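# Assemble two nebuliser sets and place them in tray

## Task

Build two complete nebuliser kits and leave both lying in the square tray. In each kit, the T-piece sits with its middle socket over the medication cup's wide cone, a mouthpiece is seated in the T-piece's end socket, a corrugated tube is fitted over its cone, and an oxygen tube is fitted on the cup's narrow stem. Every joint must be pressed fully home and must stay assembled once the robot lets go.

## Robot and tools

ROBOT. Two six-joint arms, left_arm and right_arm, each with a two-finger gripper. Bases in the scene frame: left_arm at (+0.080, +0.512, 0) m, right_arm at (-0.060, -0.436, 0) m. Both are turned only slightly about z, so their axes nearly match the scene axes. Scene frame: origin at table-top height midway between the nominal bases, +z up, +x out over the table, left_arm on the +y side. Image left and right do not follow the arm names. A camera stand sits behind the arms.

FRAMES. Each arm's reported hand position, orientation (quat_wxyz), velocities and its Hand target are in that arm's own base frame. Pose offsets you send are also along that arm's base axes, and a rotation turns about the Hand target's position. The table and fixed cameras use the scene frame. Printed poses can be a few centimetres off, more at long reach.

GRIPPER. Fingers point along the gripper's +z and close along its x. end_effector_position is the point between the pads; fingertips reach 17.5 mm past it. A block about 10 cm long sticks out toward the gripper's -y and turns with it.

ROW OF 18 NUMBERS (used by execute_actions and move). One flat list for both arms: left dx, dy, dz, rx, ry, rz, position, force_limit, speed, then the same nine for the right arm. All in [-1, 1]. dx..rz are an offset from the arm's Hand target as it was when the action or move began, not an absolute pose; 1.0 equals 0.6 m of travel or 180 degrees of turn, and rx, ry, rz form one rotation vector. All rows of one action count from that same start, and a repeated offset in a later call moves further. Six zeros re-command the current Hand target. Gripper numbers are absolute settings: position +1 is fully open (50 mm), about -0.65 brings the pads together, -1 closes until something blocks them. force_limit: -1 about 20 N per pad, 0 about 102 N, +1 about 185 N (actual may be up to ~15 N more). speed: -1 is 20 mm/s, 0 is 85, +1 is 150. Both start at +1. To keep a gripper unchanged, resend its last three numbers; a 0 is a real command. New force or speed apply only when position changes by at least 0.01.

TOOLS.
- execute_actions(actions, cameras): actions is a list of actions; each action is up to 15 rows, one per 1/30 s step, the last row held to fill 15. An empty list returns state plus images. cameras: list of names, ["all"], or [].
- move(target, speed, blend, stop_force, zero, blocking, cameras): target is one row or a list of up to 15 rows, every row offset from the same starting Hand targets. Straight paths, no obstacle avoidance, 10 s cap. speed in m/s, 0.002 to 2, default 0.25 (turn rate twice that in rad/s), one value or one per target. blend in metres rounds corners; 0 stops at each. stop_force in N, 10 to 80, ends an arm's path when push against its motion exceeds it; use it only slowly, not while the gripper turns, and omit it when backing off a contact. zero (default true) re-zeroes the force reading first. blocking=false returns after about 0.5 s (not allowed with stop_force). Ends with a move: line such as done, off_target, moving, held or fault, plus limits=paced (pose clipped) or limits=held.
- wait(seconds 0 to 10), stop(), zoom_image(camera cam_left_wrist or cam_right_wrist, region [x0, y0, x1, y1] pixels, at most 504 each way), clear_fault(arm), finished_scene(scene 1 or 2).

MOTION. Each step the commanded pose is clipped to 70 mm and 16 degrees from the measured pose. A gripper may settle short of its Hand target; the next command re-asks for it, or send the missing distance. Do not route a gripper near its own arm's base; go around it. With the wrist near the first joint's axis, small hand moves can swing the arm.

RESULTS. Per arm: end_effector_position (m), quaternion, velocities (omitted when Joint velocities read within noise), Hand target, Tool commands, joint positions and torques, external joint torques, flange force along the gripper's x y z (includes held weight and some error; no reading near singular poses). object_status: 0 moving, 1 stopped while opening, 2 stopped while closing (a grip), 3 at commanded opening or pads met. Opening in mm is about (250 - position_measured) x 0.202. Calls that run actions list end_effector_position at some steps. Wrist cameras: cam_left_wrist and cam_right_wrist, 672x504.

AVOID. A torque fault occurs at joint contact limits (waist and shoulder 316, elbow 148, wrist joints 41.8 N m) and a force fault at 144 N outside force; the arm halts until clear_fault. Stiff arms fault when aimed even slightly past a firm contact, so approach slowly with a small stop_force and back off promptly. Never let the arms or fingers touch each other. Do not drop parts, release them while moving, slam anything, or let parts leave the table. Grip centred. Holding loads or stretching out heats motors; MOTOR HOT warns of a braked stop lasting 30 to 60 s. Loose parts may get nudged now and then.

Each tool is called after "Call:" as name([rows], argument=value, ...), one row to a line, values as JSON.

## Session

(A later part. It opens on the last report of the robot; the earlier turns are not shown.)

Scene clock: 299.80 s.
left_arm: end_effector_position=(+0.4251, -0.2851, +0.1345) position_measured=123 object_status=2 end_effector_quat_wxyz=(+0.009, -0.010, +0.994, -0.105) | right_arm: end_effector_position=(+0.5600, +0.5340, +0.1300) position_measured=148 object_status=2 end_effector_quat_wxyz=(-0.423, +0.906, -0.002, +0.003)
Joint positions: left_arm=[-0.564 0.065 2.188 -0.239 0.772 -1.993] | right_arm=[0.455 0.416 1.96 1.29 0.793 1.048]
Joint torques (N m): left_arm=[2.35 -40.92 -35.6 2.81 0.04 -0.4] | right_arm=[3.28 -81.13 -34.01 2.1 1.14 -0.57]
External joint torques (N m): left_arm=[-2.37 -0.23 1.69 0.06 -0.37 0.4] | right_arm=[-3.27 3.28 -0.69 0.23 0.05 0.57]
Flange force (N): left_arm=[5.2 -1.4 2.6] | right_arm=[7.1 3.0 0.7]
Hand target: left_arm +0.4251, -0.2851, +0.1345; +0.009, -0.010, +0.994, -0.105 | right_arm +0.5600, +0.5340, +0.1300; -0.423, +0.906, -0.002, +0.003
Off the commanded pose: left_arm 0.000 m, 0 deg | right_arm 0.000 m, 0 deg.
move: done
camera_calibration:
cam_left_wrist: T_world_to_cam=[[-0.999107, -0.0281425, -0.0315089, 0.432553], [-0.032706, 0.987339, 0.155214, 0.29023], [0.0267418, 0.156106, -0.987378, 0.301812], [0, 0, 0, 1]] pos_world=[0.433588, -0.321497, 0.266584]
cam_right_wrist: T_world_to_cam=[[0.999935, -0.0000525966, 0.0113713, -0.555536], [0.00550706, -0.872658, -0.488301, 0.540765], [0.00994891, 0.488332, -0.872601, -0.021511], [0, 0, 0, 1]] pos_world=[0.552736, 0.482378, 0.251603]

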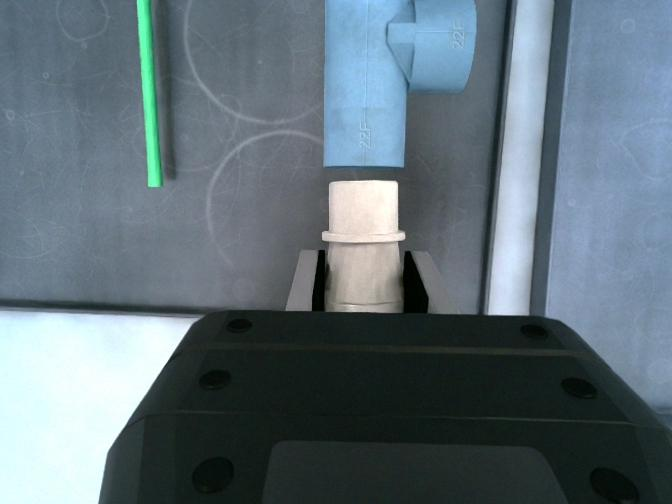

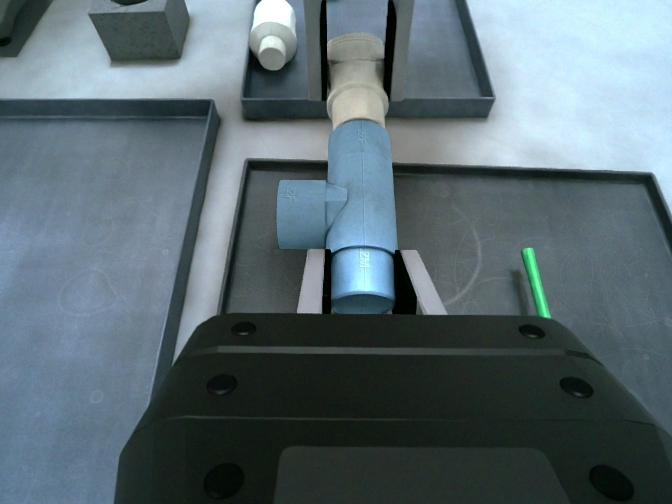

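Call:
move([
  [0,0,0.0012,0,0,0,-1,-0.2,-0.6, 0,0,0,0,0,0,-1,-0.2,-0.8],
  [0.0011,-0.0417,0.0012,0,0,0,-1,-0.2,-0.6, 0,0,0,0,0,0,-1,-0.2,-0.8],
], speed=0.01, stop_force=20, cameras=["cam_right_wrist","cam_left_wrist"])

Call:
zoom_image(camera="cam_left_wrist", region=[280, 60, 480, 260])

Call:
zoom_image(camera="cam_right_wrist", region=[270, 10, 450, 190])

Scene clock: 302.83 s.
left_arm: end_effector_position=(+0.4256, -0.3029, +0.1351) position_measured=123 object_status=2 end_effector_quat_wxyz=(+0.009, -0.010, +0.994, -0.105) | right_arm: end_effector_position=(+0.5600, +0.5340, +0.1300) position_measured=148 object_status=2 end_effector_quat_wxyz=(-0.423, +0.906, -0.002, +0.003)
Joint positions: left_arm=[-0.595 0.079 2.172 -0.233 0.769 -2.028] | right_arm=[0.455 0.416 1.96 1.29 0.793 1.048]
Joint torques (N m): left_arm=[-7.32 -43.67 -44.76 -1.68 -2.83 -0.57] | right_arm=[15.25 -80.73 -40.16 4.86 2.7 -0.5]
External joint torques (N m): left_arm=[7.49 0.44 10.32 4.6 2.44 0.57] | right_arm=[-15.19 2.82 5.4 -2.53 -1.51 0.5]
Flange force (N): left_arm=[4.6 21.8 -1.6] | right_arm=[6.2 16.8 -17.5]
Hand target: left_arm +0.4256, -0.3029, +0.1351; +0.009, -0.010, +0.994, -0.105 (not the last commanded pose) | right_arm +0.5600, +0.5340, +0.1300; -0.423, +0.906, -0.002, +0.003
Off the commanded pose: left_arm 0.007 m, 0 deg | right_arm 0.000 m, 0 deg.
move: contact (left_arm); path passed 1 of 2 targets
camera_calibration:
cam_left_wrist: T_world_to_cam=[[-0.999113, -0.0280506, -0.0314006, 0.432478], [-0.0326037, 0.987311, 0.155416, 0.307602], [0.0266426, 0.156302, -0.98735, 0.305373], [0, 0, 0, 1]] pos_world=[0.433988, -0.339298, 0.267283]
cam_right_wrist: T_world_to_cam=[[0.999936, -0.000140179, 0.0113225, -0.555482], [0.0054068, -0.872658, -0.488302, 0.54082], [0.0099491, 0.488332, -0.872601, -0.021511], [0, 0, 0, 1]] pos_world=[0.552736, 0.482378, 0.251603]

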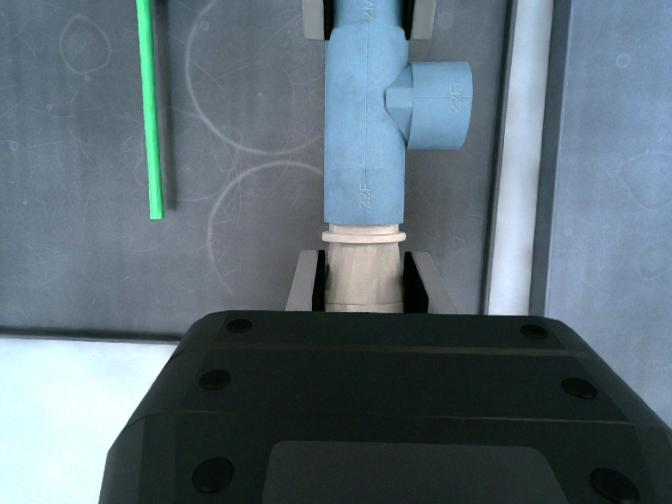

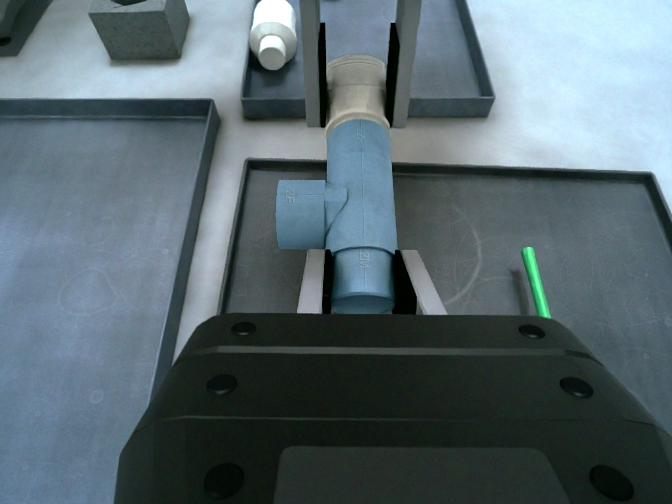

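Scaled by 2.520 from the camera's 672x504 image, which has a finer 960x720 frame.

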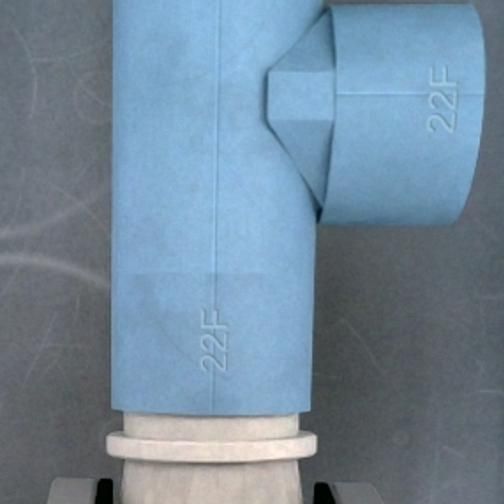

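Scaled by 2.800 from the camera's 672x504 image, which has a finer 960x720 frame.

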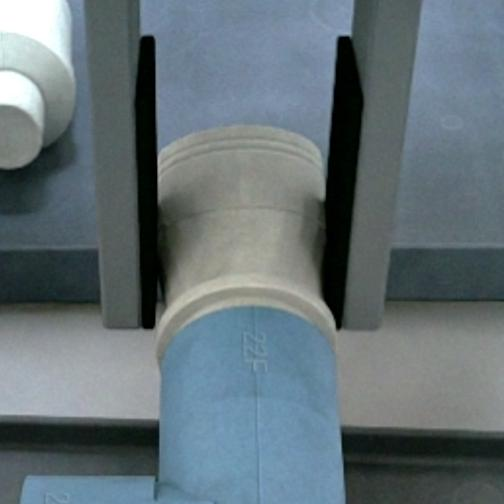

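Call:
move(target=[0.0003,-0.0117,0,0,0,0,-1,-0.2,-0.6, 0,0,0,0,0,0,-1,-0.2,-0.8], speed=0.01, stop_force=30, cameras=["cam_left_wrist"])

Call:
zoom_image(camera="cam_left_wrist", region=[280, 60, 480, 260])

Scene clock: 303.93 s.
left_arm: end_effector_position=(+0.4256, -0.3062, +0.1350) position_measured=123 object_status=2 end_effector_quat_wxyz=(+0.009, -0.010, +0.994, -0.105) | right_arm: end_effector_position=(+0.5600, +0.5340, +0.1300) position_measured=148 object_status=2 end_effector_quat_wxyz=(-0.423, +0.906, -0.002, +0.003)
Joint positions: left_arm=[-0.601 0.081 2.169 -0.232 0.769 -2.034] | right_arm=[0.455 0.416 1.96 1.29 0.793 1.048]
Joint torques (N m): left_arm=[-20.77 -43.9 -57.2 -7.83 -7.19 -0.62] | right_arm=[33.65 -81.22 -49.45 8.91 5.48 -0.34]
External joint torques (N m): left_arm=[20.82 1.08 23.02 10.74 6.81 0.62] | right_arm=[-33.79 3.4 14.74 -6.57 -4.3 0.34]
Flange force (N): left_arm=[5.3 53.5 -8.0] | right_arm=[5.8 39.3 -43.4]
Hand target: left_arm +0.4256, -0.3062, +0.1351; +0.009, -0.010, +0.994, -0.105 (not the last commanded pose) | right_arm +0.5600, +0.5340, +0.1300; -0.423, +0.906, -0.002, +0.003
Off the commanded pose: left_arm 0.004 m, 0 deg | right_arm 0.000 m, 0 deg.
move: contact (left_arm)
camera_calibration:
cam_left_wrist: T_world_to_cam=[[-0.999119, -0.0279614, -0.0312985, 0.432486], [-0.0325081, 0.987265, 0.15573, 0.310838], [0.0265455, 0.15661, -0.987304, 0.305937], [0, 0, 0, 1]] pos_world=[0.434088, -0.342699, 0.267182]
Images, in order (width x height): cam_left_wrist 672x504.

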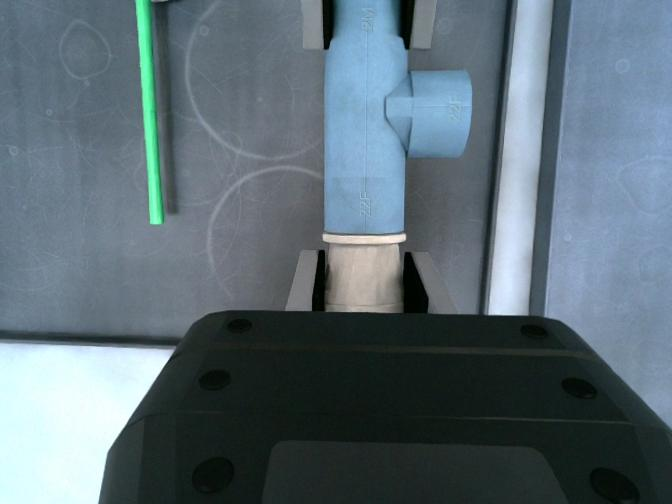

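Scaled by 2.520 from the camera's 672x504 image, which has a finer 960x720 frame.

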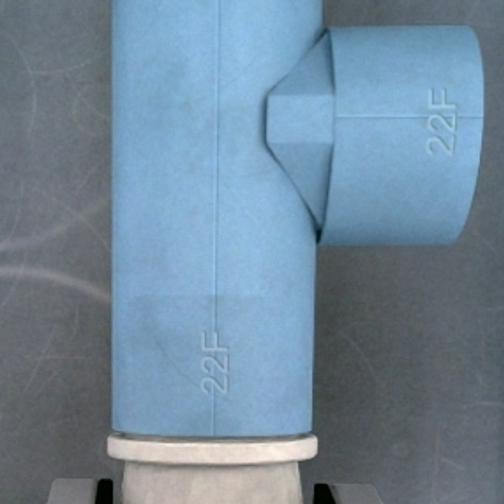

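Call:
move(target=[0.0001,-0.005,0,0,0,0,-1,-0.2,-0.6, 0,0,0,0,0,0,-1,-0.2,-0.8], speed=0.008, stop_force=20, cameras=["cam_left_wrist"])

Call:
zoom_image(camera="cam_left_wrist", region=[280, 60, 480, 260])

Scene clock: 304.93 s.
left_arm: end_effector_position=(+0.4256, -0.3079, +0.1350) position_measured=123 object_status=2 end_effector_quat_wxyz=(+0.009, -0.010, +0.994, -0.104) | right_arm: end_effector_position=(+0.5600, +0.5340, +0.1300) position_measured=148 object_status=2 end_effector_quat_wxyz=(-0.423, +0.906, -0.002, +0.003)
Joint positions: left_arm=[-0.604 0.083 2.167 -0.232 0.768 -2.037] | right_arm=[0.455 0.416 1.96 1.29 0.793 1.048]
Joint torques (N m): left_arm=[-32.39 -44.08 -66.69 -12.8 -10.38 -0.53] | right_arm=[48.03 -82.03 -58 12.34 7.56 -0.26]
External joint torques (N m): left_arm=[32.29 1.42 32.77 15.68 10.02 0.53] | right_arm=[-47.97 4.29 23.23 -10 -6.37 0.27]
Flange force (N): left_arm=[4.8 79.6 -13.4] | right_arm=[4.0 57.6 -63.8]
Hand target: left_arm +0.4256, -0.3079, +0.1350; +0.009, -0.010, +0.994, -0.104 (not the last commanded pose) | right_arm +0.5600, +0.5340, +0.1300; -0.423, +0.906, -0.002, +0.003
Off the commanded pose: left_arm 0.001 m, 0 deg | right_arm 0.000 m, 0 deg.
move: contact (left_arm)
camera_calibration:
cam_left_wrist: T_world_to_cam=[[-0.999122, -0.0279685, -0.0312043, 0.432409], [-0.0325056, 0.987233, 0.155929, 0.312468], [0.0264449, 0.156806, -0.987275, 0.306208], [0, 0, 0, 1]] pos_world=[0.434089, -0.3444, 0.267082]
Images, in order (width x height): cam_left_wrist 672x504.

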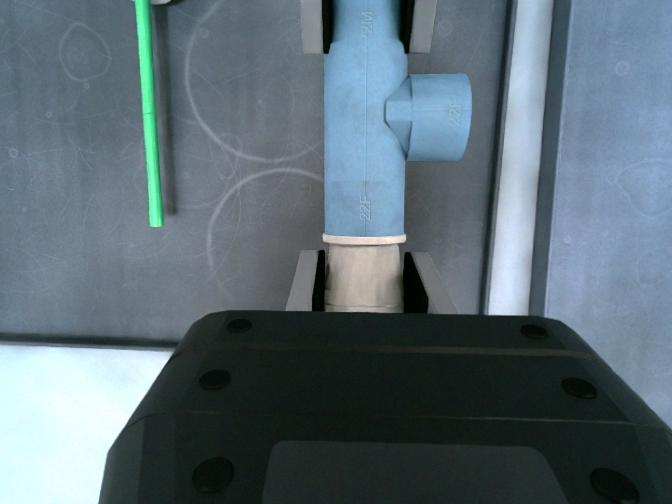

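Scaled by 2.520 from the camera's 672x504 image, which has a finer 960x720 frame.

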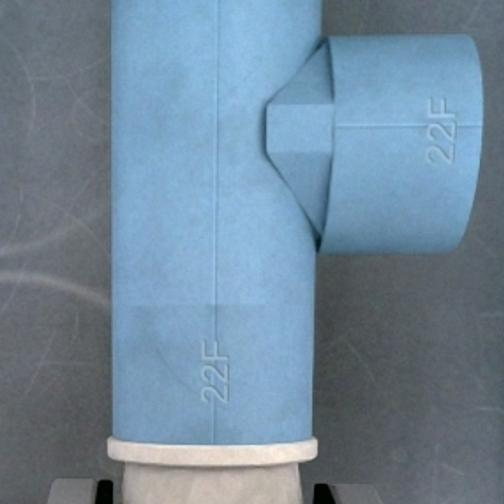

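Call:
move(target=[-0.0001,0.0042,0,0,0,0,-1,-0.2,-0.6, 0,0,0,0,0,0,-1,-0.2,-0.8], speed=0.01)

Scene clock: 307.00 s.
left_arm: end_effector_position=(+0.4256, -0.3055, +0.1351) position_measured=123 object_status=2 end_effector_quat_wxyz=(+0.009, -0.010, +0.994, -0.105) | right_arm: end_effector_position=(+0.5600, +0.5342, +0.1301) position_measured=148 object_status=2 end_effector_quat_wxyz=(-0.423, +0.906, -0.002, +0.003)
Joint positions: left_arm=[-0.6 0.081 2.17 -0.232 0.769 -2.033] | right_arm=[0.456 0.416 1.96 1.29 0.793 1.048]
Joint torques (N m): left_arm=[1.45 -43.27 -36.81 2.02 -0.05 -0.75] | right_arm=[3.66 -80.23 -34.66 2.6 0.71 -0.34]
External joint torques (N m): left_arm=[-1.31 0.06 2.71 0.89 -0.3 0.75] | right_arm=[-3.75 2.33 -0.13 -0.25 0.47 0.34]
Flange force (N): left_arm=[4.8 1.9 2.9] | right_arm=[6.1 3.6 -2.1]
Hand target: left_arm +0.4255, -0.3054, +0.1350; +0.009, -0.010, +0.994, -0.104 | right_arm +0.5600, +0.5340, +0.1300; -0.423, +0.906, -0.002, +0.003
Off the commanded pose: left_arm 0.000 m, 0 deg | right_arm 0.000 m, 0 deg.
move: done

Call:
move([
  [0,0,0,0,0,0,-1,-0.2,-0.6, 0,0,0,0,0,0,0.6,-0.2,-0.8],
  [0,0,0,0,0,0,-1,-0.2,-0.6, 0,-0.0766,0.0643,0,0,0,0.6,-0.2,-0.8],
  [0,0,0,0,0,0,-1,-0.2,-0.6, 0,-0.2,0.2,0,0,0,0.6,-0.2,-0.8],
], blend=[0,0.01,0], speed=[0.03,0.06,0.25], cameras=["cam_left_wrist"])

Scene clock: 311.80 s.
left_arm: end_effector_position=(+0.4255, -0.3054, +0.1350) position_measured=123 object_status=2 end_effector_quat_wxyz=(+0.009, -0.010, +0.994, -0.104) | right_arm: end_effector_position=(+0.5600, +0.4140, +0.2500) position_measured=63 object_status=3 end_effector_quat_wxyz=(-0.423, +0.906, -0.002, +0.003)
Joint positions: left_arm=[-0.6 0.081 2.17 -0.232 0.769 -2.033] | right_arm=[0.272 0.214 1.97 1.07 0.995 1.207]
Joint torques (N m): left_arm=[2.04 -42.48 -35.79 2.85 0.03 -0.43] | right_arm=[3.08 -64.47 -38.18 3.35 0.74 -0.62]
External joint torques (N m): left_arm=[-1.87 -0.49 1.47 0.07 -0.42 0.43] | right_arm=[-2.97 2.97 -0.82 0.26 0.1 0.62]
Flange force (N): left_arm=[4.7 -0.4 2.0] | right_arm=[6.9 2.5 -1.0]
Hand target: left_arm +0.4255, -0.3054, +0.1350; +0.009, -0.010, +0.994, -0.104 | right_arm +0.5600, +0.4140, +0.2500; -0.423, +0.906, -0.002, +0.003
Off the commanded pose: left_arm 0.000 m, 0 deg | right_arm 0.000 m, 0 deg.
move: done
camera_calibration:
cam_left_wrist: T_world_to_cam=[[-0.999122, -0.0279689, -0.0312015, 0.432378], [-0.032503, 0.987249, 0.155831, 0.310026], [0.0264453, 0.156708, -0.987291, 0.305789], [0, 0, 0, 1]] pos_world=[0.433989, -0.341899, 0.267082]
Images, in order (width x height): cam_left_wrist 672x504.

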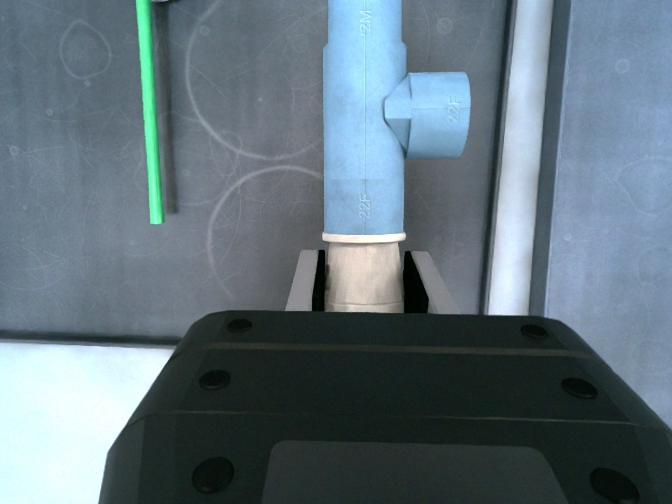

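Call:
move([
  [0.05,0.0237,0,0,0,-0.08,-1,-0.2,-0.6, -0.06,-0.45,0.03,-0.0654,-0.0654,0.4969,0.373,-0.2,-0.8],
  [0.1014,0.0474,-0.165,0,0,-0.1556,-1,-0.2,-0.6, -0.1167,-0.8933,-0.1833,-0.0654,-0.0654,0.4969,0.373,-0.2,-0.8],
], blend=[0.02,0], speed=0.25, cameras=["cam_left_wrist","cam_right_wrist"])

Scene clock: 317.57 s.
left_arm: end_effector_position=(+0.4864, -0.2769, +0.0360) position_measured=123 object_status=2 end_effector_quat_wxyz=(-0.016, +0.231, +0.967, -0.104) | right_arm: end_effector_position=(+0.4899, -0.1219, +0.1400) position_measured=97 object_status=3 end_effector_quat_wxyz=(-0.215, +0.676, +0.673, -0.210)
Joint positions: left_arm=[-0.471 0.309 2.119 -0.32 0.722 -1.331] | right_arm=[-0.239 0.382 1.865 -0.129 1.494 -0.186]
Joint torques (N m): left_arm=[2.12 -60.06 -29.27 2.21 0.51 -0.43] | right_arm=[3.02 -75.72 -31.48 2.81 1.69 -0.58]
External joint torques (N m): left_arm=[-2.07 -0.36 1.51 0.05 -0.39 0.43] | right_arm=[-2.8 3.46 -0.74 0.28 0.12 0.58]
Flange force (N): left_arm=[3.7 -3.0 2.1] | right_arm=[-4.3 6.0 -0.5]
Hand target: left_arm +0.4864, -0.2769, +0.0360; -0.016, +0.231, +0.967, -0.104 | right_arm +0.4900, -0.1220, +0.1400; -0.215, +0.676, +0.673, -0.210
Off the commanded pose: left_arm 0.000 m, 0 deg | right_arm 0.000 m, 0 deg.
move: done
camera_calibration:
cam_left_wrist: T_world_to_cam=[[-0.895228, 0.444512, -0.0312474, 0.57122], [0.434926, 0.886877, 0.155847, 0.0441044], [0.0969884, 0.125928, -0.987287, 0.159231], [0, 0, 0, 1]] pos_world=[0.476747, -0.313081, 0.168182]
cam_right_wrist: T_world_to_cam=[[-0.00288919, 0.999935, 0.0109977, 0.127746], [0.969242, 0.00550665, -0.24605, -0.425406], [-0.246094, 0.00994852, -0.969195, 0.388867], [0, 0, 0, 1]] pos_world=[0.508388, -0.129264, 0.270812]

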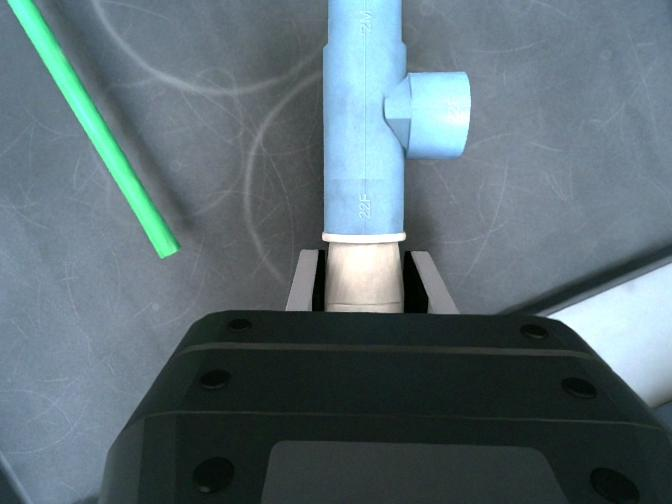

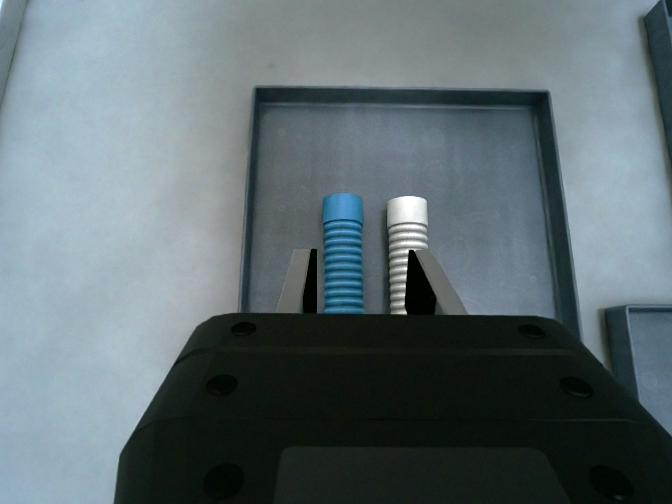

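Call:
move(target=[0,0,0,0,0,0,-1,-0.2,-0.6, -0.0558,-0.0033,-0.13,0,0,0,0.406,-0.2,-0.8], speed=0.15, cameras=["cam_right_wrist"])

Scene clock: 318.93 s.
left_arm: end_effector_position=(+0.4864, -0.2769, +0.0360) position_measured=123 object_status=2 end_effector_quat_wxyz=(-0.016, +0.231, +0.967, -0.104) | right_arm: end_effector_position=(+0.4566, -0.1240, +0.0620) position_measured=92 object_status=3 end_effector_quat_wxyz=(-0.215, +0.676, +0.673, -0.210)
Joint positions: left_arm=[-0.471 0.309 2.119 -0.32 0.722 -1.331] | right_arm=[-0.254 0.434 1.974 -0.141 1.333 -0.175]
Joint torques (N m): left_arm=[2.06 -59.71 -29.43 2.23 0.55 -0.42] | right_arm=[3.21 -75.18 -25.93 2.39 1.76 -0.63]
External joint torques (N m): left_arm=[-1.85 -1.02 1.52 0.05 -0.44 0.42] | right_arm=[-3.17 3.06 -1.37 0.24 0.04 0.63]
Flange force (N): left_arm=[4.5 -2.9 1.2] | right_arm=[-5.2 6.2 -0.2]
Hand target: left_arm +0.4864, -0.2769, +0.0360; -0.016, +0.231, +0.967, -0.104 | right_arm +0.4565, -0.1240, +0.0620; -0.215, +0.676, +0.673, -0.210
Off the commanded pose: left_arm 0.000 m, 0 deg | right_arm 0.000 m, 0 deg.
move: done
camera_calibration:
cam_right_wrist: T_world_to_cam=[[-0.00289233, 0.999935, 0.0109977, 0.130509], [0.969289, 0.00550777, -0.245862, -0.412273], [-0.245906, 0.00994883, -0.969243, 0.30499], [0, 0, 0, 1]] pos_world=[0.474988, -0.131264, 0.192812]
Images, in order (width x height): cam_right_wrist 672x504.

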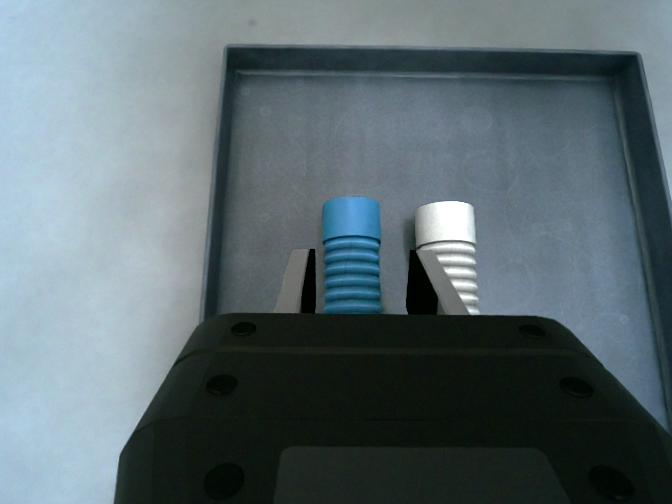

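Call:
move([
  [0,0,0,0,0,0,-1,-0.2,-0.6, 0,-0.0017,-0.0603,0,0,0,0.406,-0.2,-0.8],
  [0,0,0,0,0,0,-1,-0.2,-0.6, 0,-0.0017,-0.0603,0,0,0,-1,0.2,-0.8],
], speed=0.06, blend=[0,0], cameras=["cam_right_wrist"])

Scene clock: 320.97 s.
left_arm: end_effector_position=(+0.4864, -0.2769, +0.0360) position_measured=123 object_status=2 end_effector_quat_wxyz=(-0.016, +0.231, +0.967, -0.104) | right_arm: end_effector_position=(+0.4565, -0.1250, +0.0258) position_measured=143 object_status=2 end_effector_quat_wxyz=(-0.215, +0.676, +0.673, -0.210)
Joint positions: left_arm=[-0.471 0.309 2.119 -0.32 0.722 -1.331] | right_arm=[-0.256 0.482 1.989 -0.144 1.271 -0.167]
Joint torques (N m): left_arm=[2.54 -59.59 -29.45 2.21 0.54 -0.4] | right_arm=[2.88 -78.16 -24.37 2.25 1.75 -0.65]
External joint torques (N m): left_arm=[-2.52 -1.28 1.57 0.05 -0.42 0.4] | right_arm=[-2.94 3.5 -0.75 0.18 0.05 0.65]
Flange force (N): left_arm=[4.9 -4.2 1.0] | right_arm=[-4.7 6.2 1.3]
Hand target: left_arm +0.4864, -0.2769, +0.0360; -0.016, +0.231, +0.967, -0.104 | right_arm +0.4565, -0.1250, +0.0258; -0.215, +0.676, +0.673, -0.210
Off the commanded pose: left_arm 0.000 m, 0 deg | right_arm 0.000 m, 0 deg.
move: done
camera_calibration:
cam_right_wrist: T_world_to_cam=[[-0.00289115, 0.999935, 0.0109978, 0.131906], [0.969265, 0.00550761, -0.245956, -0.421045], [-0.246, 0.00994867, -0.969219, 0.26993], [0, 0, 0, 1]] pos_world=[0.474888, -0.132264, 0.156612]
Images, in order (width x height): cam_right_wrist 672x504.

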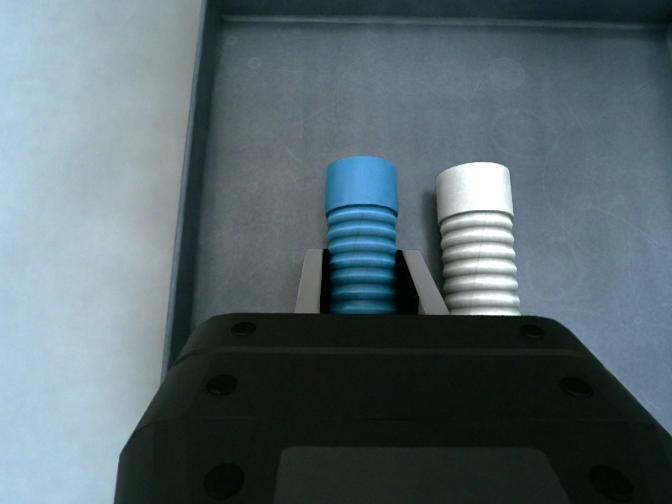

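Call:
move([
  [0,0,0,0,0,0,-1,-0.2,-0.6, 0,0,0.22,0,0,0,-1,0.2,-0.8],
  [0,0,-0.0092,0,0,0,-1,-0.2,-0.6, 0.09,0.55,0.24,0,0,-0.4,-1,0.2,-0.8],
  [0,0,-0.0092,0,0,0,-1,-0.2,-0.6, 0.155,1.0,0.20,0,0,-0.6556,-1,0.2,-0.8],
], blend=[0.03,0.05,0], speed=0.25, cameras=["cam_left_wrist","cam_right_wrist"])

Scene clock: 326.83 s.
left_arm: end_effector_position=(+0.4864, -0.2769, +0.0305) position_measured=123 object_status=2 end_effector_quat_wxyz=(-0.016, +0.231, +0.967, -0.104) | right_arm: end_effector_position=(+0.5494, +0.4738, +0.1456) position_measured=143 object_status=2 end_effector_quat_wxyz=(-0.291, +0.925, -0.233, +0.076)
Joint positions: left_arm=[-0.471 0.317 2.123 -0.324 0.711 -1.325] | right_arm=[0.55 0.248 2.046 0.785 0.414 1.953]
Joint torques (N m): left_arm=[2.43 -60.18 -28.81 2.15 0.54 -0.4] | right_arm=[2.55 -65.81 -36.08 2.76 -0.75 -0.64]
External joint torques (N m): left_arm=[-2.54 -0.22 1.3 0.09 -0.43 0.4] | right_arm=[-2.63 2.9 -0.7 0.26 0.04 0.64]
Flange force (N): left_arm=[3.1 -3.8 2.3] | right_arm=[5.5 -1.8 3.2]
Hand target: left_arm +0.4864, -0.2769, +0.0305; -0.016, +0.231, +0.967, -0.104 | right_arm +0.5493, +0.4738, +0.1456; -0.291, +0.925, -0.232, +0.076
Off the commanded pose: left_arm 0.000 m, 0 deg | right_arm 0.000 m, 0 deg.
move: done
camera_calibration:
cam_left_wrist: T_world_to_cam=[[-0.895228, 0.444512, -0.0312474, 0.571045], [0.434926, 0.886877, 0.155847, 0.0449772], [0.0969884, 0.125928, -0.987287, 0.153702], [0, 0, 0, 1]] pos_world=[0.476747, -0.313081, 0.162582]
cam_right_wrist: T_world_to_cam=[[0.884123, -0.46712, 0.0111593, -0.260167], [-0.450365, -0.858287, -0.245998, 0.704311], [0.124489, 0.212467, -0.969206, 0.103435], [0, 0, 0, 1]] pos_world=[0.53434, 0.460995, 0.276412]

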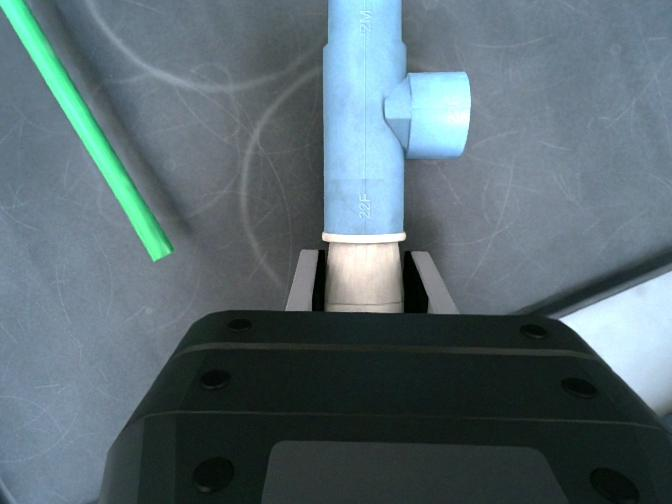

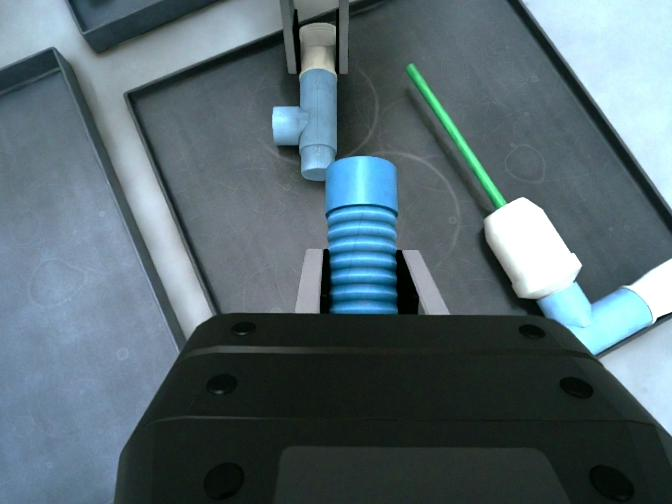

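Call:
move([
  [0,0,-0.0013,0,0,0,-1,-0.2,-0.6, 0.0042,0.0778,-0.126,0,0,0,-1,0.2,-0.8],
], speed=0.12, cameras=["cam_left_wrist","cam_right_wrist"])

Scene clock: 328.77 s.
left_arm: end_effector_position=(+0.4864, -0.2769, +0.0297) position_measured=123 object_status=2 end_effector_quat_wxyz=(-0.016, +0.231, +0.967, -0.104) | right_arm: end_effector_position=(+0.5519, +0.5206, +0.0701) position_measured=143 object_status=2 end_effector_quat_wxyz=(-0.291, +0.925, -0.232, +0.076)
Joint positions: left_arm=[-0.471 0.318 2.123 -0.325 0.71 -1.325] | right_arm=[0.614 0.383 2.036 1.02 0.3 1.751]
Joint torques (N m): left_arm=[2.23 -60.32 -28.87 2.15 0.55 -0.4] | right_arm=[3.39 -77.1 -33.06 1.91 -0.41 -0.65]
External joint torques (N m): left_arm=[-2.29 -0.34 1.43 0.08 -0.43 0.4] | right_arm=[-3.29 3.37 -0.51 0.13 0.06 0.65]
Flange force (N): left_arm=[3.5 -3.4 2.1] | right_arm=[0.0 0.0 0.0]
Hand target: left_arm +0.4864, -0.2769, +0.0297; -0.016, +0.231, +0.967, -0.104 | right_arm +0.5519, +0.5205, +0.0700; -0.291, +0.925, -0.232, +0.076
Off the commanded pose: left_arm 0.000 m, 0 deg | right_arm 0.000 m, 0 deg.
move: done
camera_calibration:
cam_left_wrist: T_world_to_cam=[[-0.895228, 0.444512, -0.0312474, 0.57102], [0.434926, 0.886877, 0.155847, 0.0451019], [0.0969884, 0.125928, -0.987287, 0.152912], [0, 0, 0, 1]] pos_world=[0.476747, -0.313081, 0.161782]
cam_right_wrist: T_world_to_cam=[[0.88424, -0.466901, 0.0110827, -0.239833], [-0.450163, -0.858382, -0.246036, 0.72698], [0.124387, 0.212566, -0.969197, 0.0200073], [0, 0, 0, 1]] pos_world=[0.53684, 0.507795, 0.200912]

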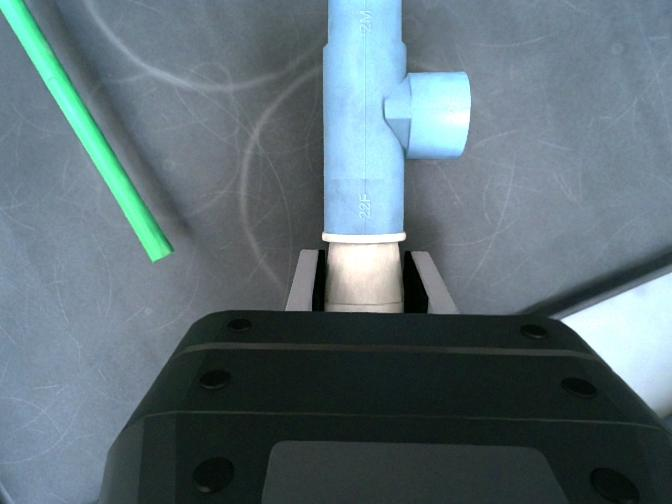

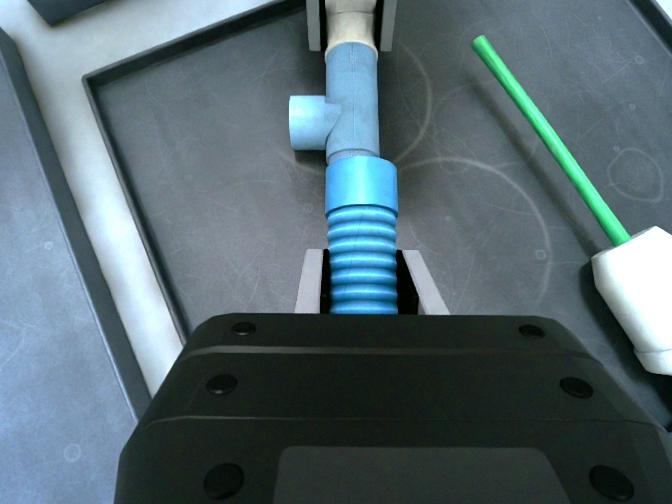

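Call:
move([
  [0,0,0,0,0,0,-1,-0.2,-0.6, 0,0,-0.0708,0,0,0,-1,0.2,-0.8],
], speed=0.05, cameras=["cam_left_wrist","cam_right_wrist"])

Call:
zoom_image(camera="cam_right_wrist", region=[270, 0, 460, 240])

Call:
zoom_image(camera="cam_left_wrist", region=[280, 0, 480, 260])

Scene clock: 330.33 s.
left_arm: end_effector_position=(+0.4864, -0.2769, +0.0297) position_measured=123 object_status=2 end_effector_quat_wxyz=(-0.016, +0.231, +0.967, -0.104) | right_arm: end_effector_position=(+0.5518, +0.5206, +0.0275) position_measured=143 object_status=2 end_effector_quat_wxyz=(-0.291, +0.925, -0.232, +0.076)
Joint positions: left_arm=[-0.471 0.318 2.123 -0.325 0.71 -1.325] | right_arm=[0.614 0.443 2.055 1.266 0.267 1.496]
Joint torques (N m): left_arm=[1.99 -60.12 -28.66 2.18 0.53 -0.41] | right_arm=[2.82 -80.84 -30.64 1.16 0.16 -0.58]
External joint torques (N m): left_arm=[-1.92 -1.26 0.97 0.07 -0.42 0.41] | right_arm=[-2.88 3.6 -0.88 0.11 -0.05 0.58]
Flange force (N): left_arm=[3.8 -3.1 0.4] | right_arm=[0.0 0.0 0.0]
Hand target: left_arm +0.4864, -0.2769, +0.0297; -0.016, +0.231, +0.967, -0.104 | right_arm +0.5519, +0.5205, +0.0275; -0.291, +0.925, -0.232, +0.076
Off the commanded pose: left_arm 0.000 m, 0 deg | right_arm 0.000 m, 0 deg.
move: done
camera_calibration:
cam_left_wrist: T_world_to_cam=[[-0.895228, 0.444512, -0.0312474, 0.57102], [0.434926, 0.886877, 0.155847, 0.0451019], [0.0969884, 0.125928, -0.987287, 0.152912], [0, 0, 0, 1]] pos_world=[0.476747, -0.313081, 0.161782]
cam_right_wrist: T_world_to_cam=[[0.884207, -0.466966, 0.011021, -0.239258], [-0.450256, -0.858369, -0.24591, 0.716391], [0.124292, 0.212473, -0.96923, -0.0211428], [0, 0, 0, 1]] pos_world=[0.53674, 0.507695, 0.158312]

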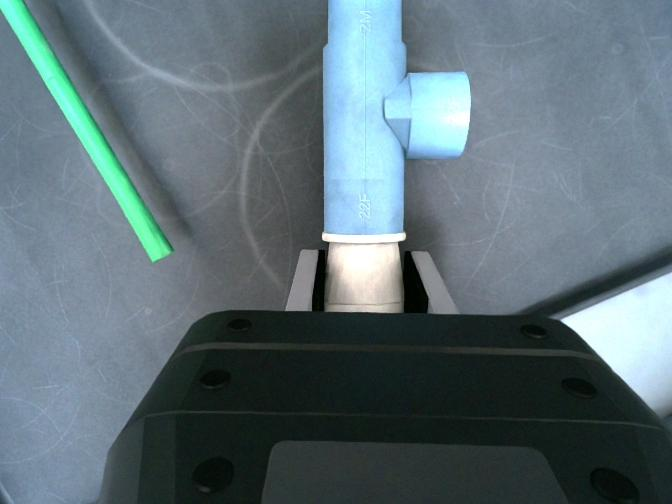

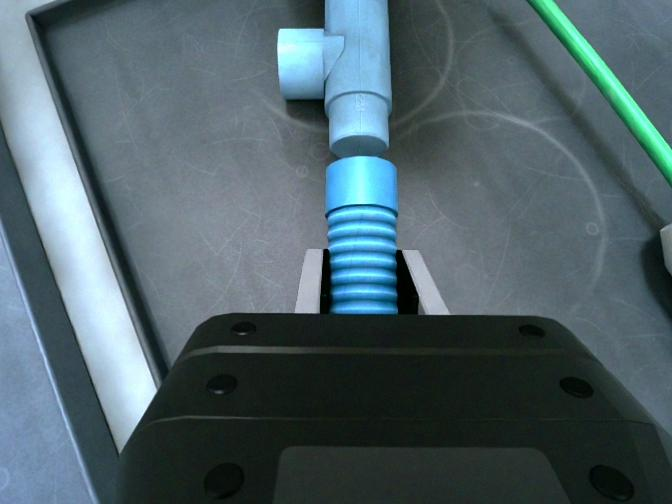

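Scaled by 2.100 from the camera's 672x504 image, which has a finer 960x720 frame.

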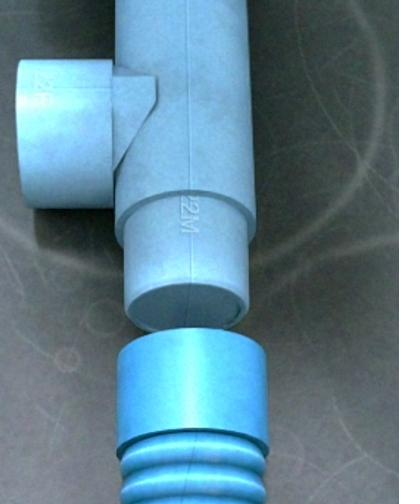

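Scaled by 1.938 from the camera's 672x504 image, which has a finer 960x720 frame.

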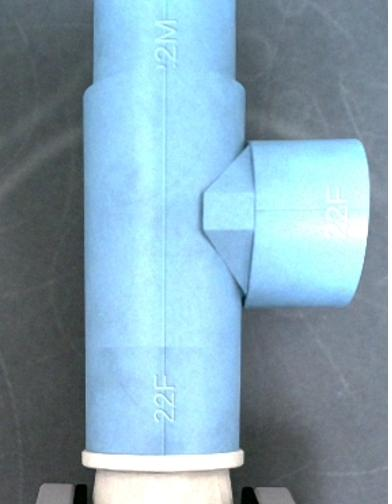

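Call:
move([
  [0,0,0,0,0,0,-1,-0.2,-0.6, -0.0013,0.0007,-0.0028,0,0,0,-1,0.2,-0.8],
], speed=0.01, stop_force=10)

Call:
move([
  [0,0,0,0,0,0,-1,-0.2,-0.6, 0.0196,0.0368,0,0,0,0,-1,0.2,-0.8],
], speed=0.01, stop_force=30, cameras=["cam_left_wrist","cam_right_wrist"])

Call:
zoom_image(camera="cam_right_wrist", region=[270, 0, 460, 240])

Call:
zoom_image(camera="cam_left_wrist", region=[280, 0, 480, 260])

stop_force needs force readings from the last 0.2 s for each arm that does not count as still, and right_arm is near a pose where its force cannot be read; nothing of the call was run
Scene clock: 331.47 s.
left_arm: end_effector_position=(+0.4864, -0.2769, +0.0297) position_measured=123 object_status=2 end_effector_quat_wxyz=(-0.016, +0.231, +0.967, -0.104) | right_arm: end_effector_position=(+0.5519, +0.5205, +0.0275) position_measured=143 object_status=2 end_effector_quat_wxyz=(-0.291, +0.925, -0.232, +0.076)
Joint positions: left_arm=[-0.471 0.318 2.123 -0.325 0.71 -1.325] | right_arm=[0.614 0.443 2.055 1.266 0.267 1.496]
Joint torques (N m): left_arm=[2.05 -60.1 -28.83 2.2 0.55 -0.41] | right_arm=[3.27 -81.22 -30.73 1.12 0.08 -0.55]
External joint torques (N m): left_arm=[-2.18 -0.79 1.37 0.03 -0.43 0.41] | right_arm=[-3.31 3.9 -0.86 0.16 0.03 0.55]
Flange force (N): left_arm=[4.0 -3.4 1.5] | right_arm=[0.0 0.0 0.0]
Hand target: left_arm +0.4864, -0.2769, +0.0297; -0.016, +0.231, +0.967, -0.104 | right_arm +0.5519, +0.5205, +0.0275; -0.291, +0.925, -0.232, +0.076
Tool commands: left_gripper/position=-1.0 left_gripper/force_limit=-0.2 left_gripper/speed=-0.6 right_gripper/position=-1.0 right_gripper/force_limit=+0.2 right_gripper/speed=-0.8
Off the commanded pose: left_arm 0.000 m, 0 deg | right_arm 0.000 m, 0 deg.

not run: a call was refused earlier in this reply.

Scaled by 2.100 from the camera's 672x504 image, which has a finer 960x720 frame.
This view is cut from an older image: the scene may have changed since it was taken.

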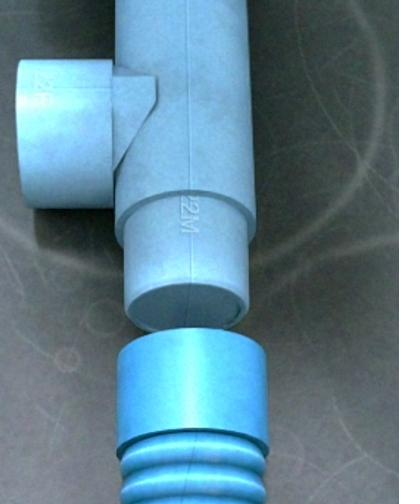

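Scaled by 1.938 from the camera's 672x504 image, which has a finer 960x720 frame.
This view is cut from an older image: the scene may have changed since it was taken.

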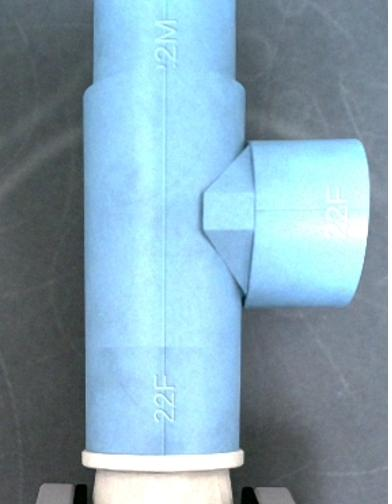

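Call:
move([
  [0,0,0,0,0,0,-1,-0.2,-0.6, -0.0013,0.0007,-0.0022,0,0,0,-1,0.2,-0.8],
], speed=0.01)

Call:
move([
  [-0.0186,-0.0373,0,0,0,0,-1,-0.2,-0.6, 0,0,0,0,0,0,-1,0.2,-0.8],
], speed=0.01, stop_force=30, cameras=["cam_left_wrist","cam_right_wrist"])

Call:
zoom_image(camera="cam_right_wrist", region=[270, 0, 460, 240])

Call:
zoom_image(camera="cam_left_wrist", region=[280, 0, 480, 260])

Scene clock: 332.90 s.
left_arm: end_effector_position=(+0.4864, -0.2769, +0.0297) position_measured=123 object_status=2 end_effector_quat_wxyz=(-0.016, +0.231, +0.967, -0.104) | right_arm: end_effector_position=(+0.5511, +0.5209, +0.0262) position_measured=143 object_status=2 end_effector_quat_wxyz=(-0.291, +0.925, -0.232, +0.076)
Joint positions: left_arm=[-0.471 0.318 2.123 -0.325 0.71 -1.325] | right_arm=[0.615 0.445 2.056 1.275 0.266 1.487]
Joint torques (N m): left_arm=[2.28 -60.1 -28.58 2.16 0.52 -0.43] | right_arm=[3.46 -80.87 -30.5 1.12 0.07 -0.58]
External joint torques (N m): left_arm=[-2.13 -1.24 1.06 0.07 -0.41 0.43] | right_arm=[-3.43 3.45 -0.94 0.12 0.06 0.58]
Flange force (N): left_arm=[3.9 -3.4 0.6] | right_arm=[0.0 0.0 0.0]
Hand target: left_arm +0.4864, -0.2769, +0.0297; -0.016, +0.231, +0.967, -0.104 | right_arm +0.5511, +0.5209, +0.0262; -0.291, +0.925, -0.232, +0.076
Off the commanded pose: left_arm 0.000 m, 0 deg | right_arm 0.000 m, 0 deg.
move: done

Scene clock: 336.03 s.
left_arm: end_effector_position=(+0.4752, -0.2993, +0.0297) position_measured=123 object_status=2 end_effector_quat_wxyz=(-0.016, +0.231, +0.967, -0.104) | right_arm: end_effector_position=(+0.5510, +0.5209, +0.0261) position_measured=143 object_status=2 end_effector_quat_wxyz=(-0.291, +0.925, -0.232, +0.076)
Joint positions: left_arm=[-0.516 0.318 2.124 -0.327 0.7 -1.367] | right_arm=[0.615 0.445 2.056 1.275 0.266 1.487]
Joint torques (N m): left_arm=[-7.35 -60.35 -29.54 -1.2 1.58 -0.41] | right_arm=[7.27 -82.88 -41.79 2.27 0.45 -0.58]
External joint torques (N m): left_arm=[7.53 -0.62 1.88 3.45 -1.52 0.41] | right_arm=[-7.25 5.33 10.23 -1.03 -0.32 0.58]
Flange force (N): left_arm=[3.8 13.8 -2.2] | right_arm=[0.0 0.0 0.0]
Hand target: left_arm +0.4752, -0.2993, +0.0297; -0.016, +0.231, +0.967, -0.104 | right_arm +0.5511, +0.5209, +0.0262; -0.291, +0.925, -0.232, +0.076
Off the commanded pose: left_arm 0.000 m, 0 deg | right_arm 0.000 m, 0 deg.
move: done
camera_calibration:
cam_left_wrist: T_world_to_cam=[[-0.895228, 0.444512, -0.0312474, 0.570951], [0.434926, 0.886877, 0.155847, 0.0698391], [0.0969884, 0.125928, -0.987287, 0.156819], [0, 0, 0, 1]] pos_world=[0.465547, -0.335481, 0.161782]
cam_right_wrist: T_world_to_cam=[[0.884172, -0.467032, 0.0109592, -0.238286], [-0.450349, -0.858357, -0.245783, 0.716054], [0.124196, 0.212379, -0.969263, -0.0223813], [0, 0, 0, 1]] pos_world=[0.53594, 0.508095, 0.156912]

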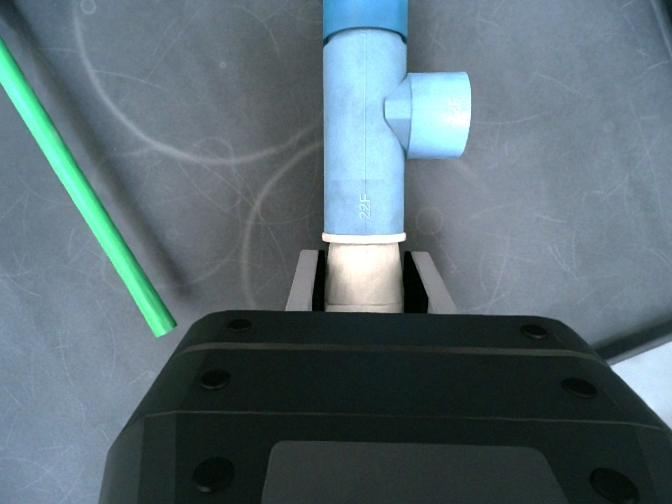

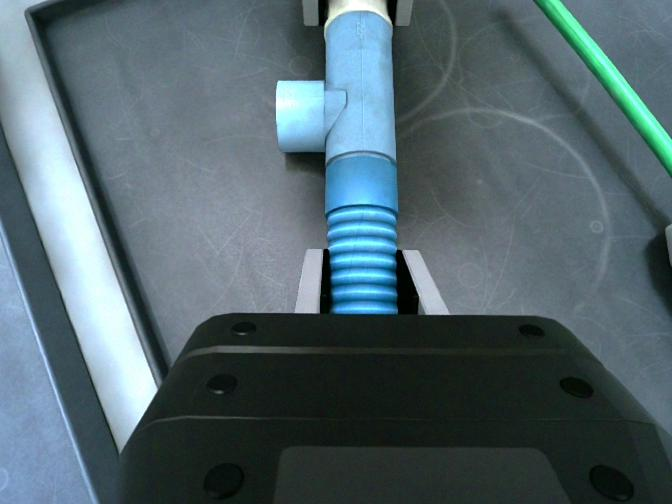

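Scaled by 2.100 from the camera's 672x504 image, which has a finer 960x720 frame.

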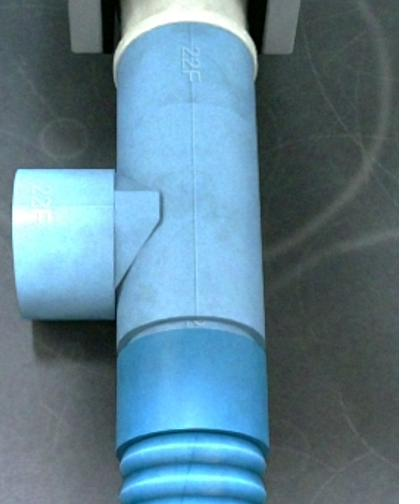

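Scaled by 1.938 from the camera's 672x504 image, which has a finer 960x720 frame.

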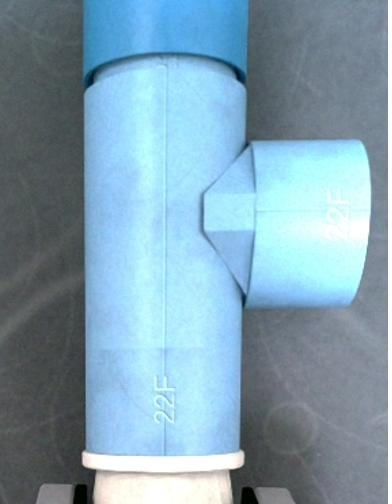

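Call:
move([
  [-0.0045,-0.0089,0,0,0,0,-1,-0.2,-0.6, 0,0,0,0,0,0,-1,0.2,-0.8],
], speed=0.01, stop_force=35, cameras=["cam_left_wrist"])

Call:
zoom_image(camera="cam_left_wrist", region=[280, 0, 480, 260])

Scene clock: 337.10 s.
left_arm: end_effector_position=(+0.4740, -0.3018, +0.0297) position_measured=123 object_status=2 end_effector_quat_wxyz=(-0.016, +0.231, +0.967, -0.103) | right_arm: end_effector_position=(+0.5510, +0.5209, +0.0261) position_measured=143 object_status=2 end_effector_quat_wxyz=(-0.291, +0.925, -0.232, +0.076)
Joint positions: left_arm=[-0.522 0.317 2.125 -0.327 0.699 -1.372] | right_arm=[0.615 0.445 2.056 1.275 0.266 1.487]
Joint torques (N m): left_arm=[-28.9 -60.63 -31.08 -8.75 4.09 -0.44] | right_arm=[16.76 -87.97 -67.46 4.89 1.08 -0.45]
External joint torques (N m): left_arm=[29.13 -0.05 3.61 10.99 -4.01 0.44] | right_arm=[-16.55 10.68 36.1 -3.67 -0.94 0.45]
Flange force (N): left_arm=[3.9 51.7 -9.5] | right_arm=[0.0 0.0 0.0]
Hand target: left_arm +0.4740, -0.3018, +0.0297; -0.016, +0.231, +0.967, -0.103 (not the last commanded pose) | right_arm +0.5511, +0.5209, +0.0262; -0.291, +0.925, -0.232, +0.076
Off the commanded pose: left_arm 0.003 m, 0 deg | right_arm 0.000 m, 0 deg.
move: contact (left_arm)
camera_calibration:
cam_left_wrist: T_world_to_cam=[[-0.895216, 0.444528, -0.0313357, 0.570957], [0.434905, 0.886841, 0.156108, 0.0726667], [0.0971844, 0.126123, -0.987243, 0.15724], [0, 0, 0, 1]] pos_world=[0.464246, -0.338082, 0.161781]
Images, in order (width x height): cam_left_wrist 672x504.

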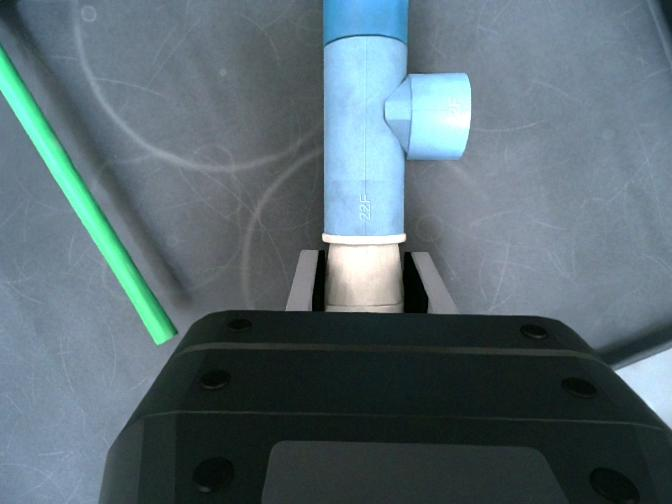

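Scaled by 1.938 from the camera's 672x504 image, which has a finer 960x720 frame.

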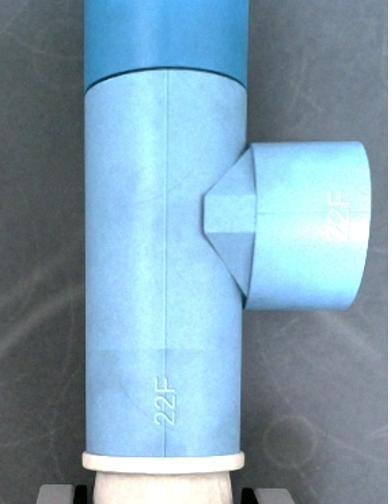

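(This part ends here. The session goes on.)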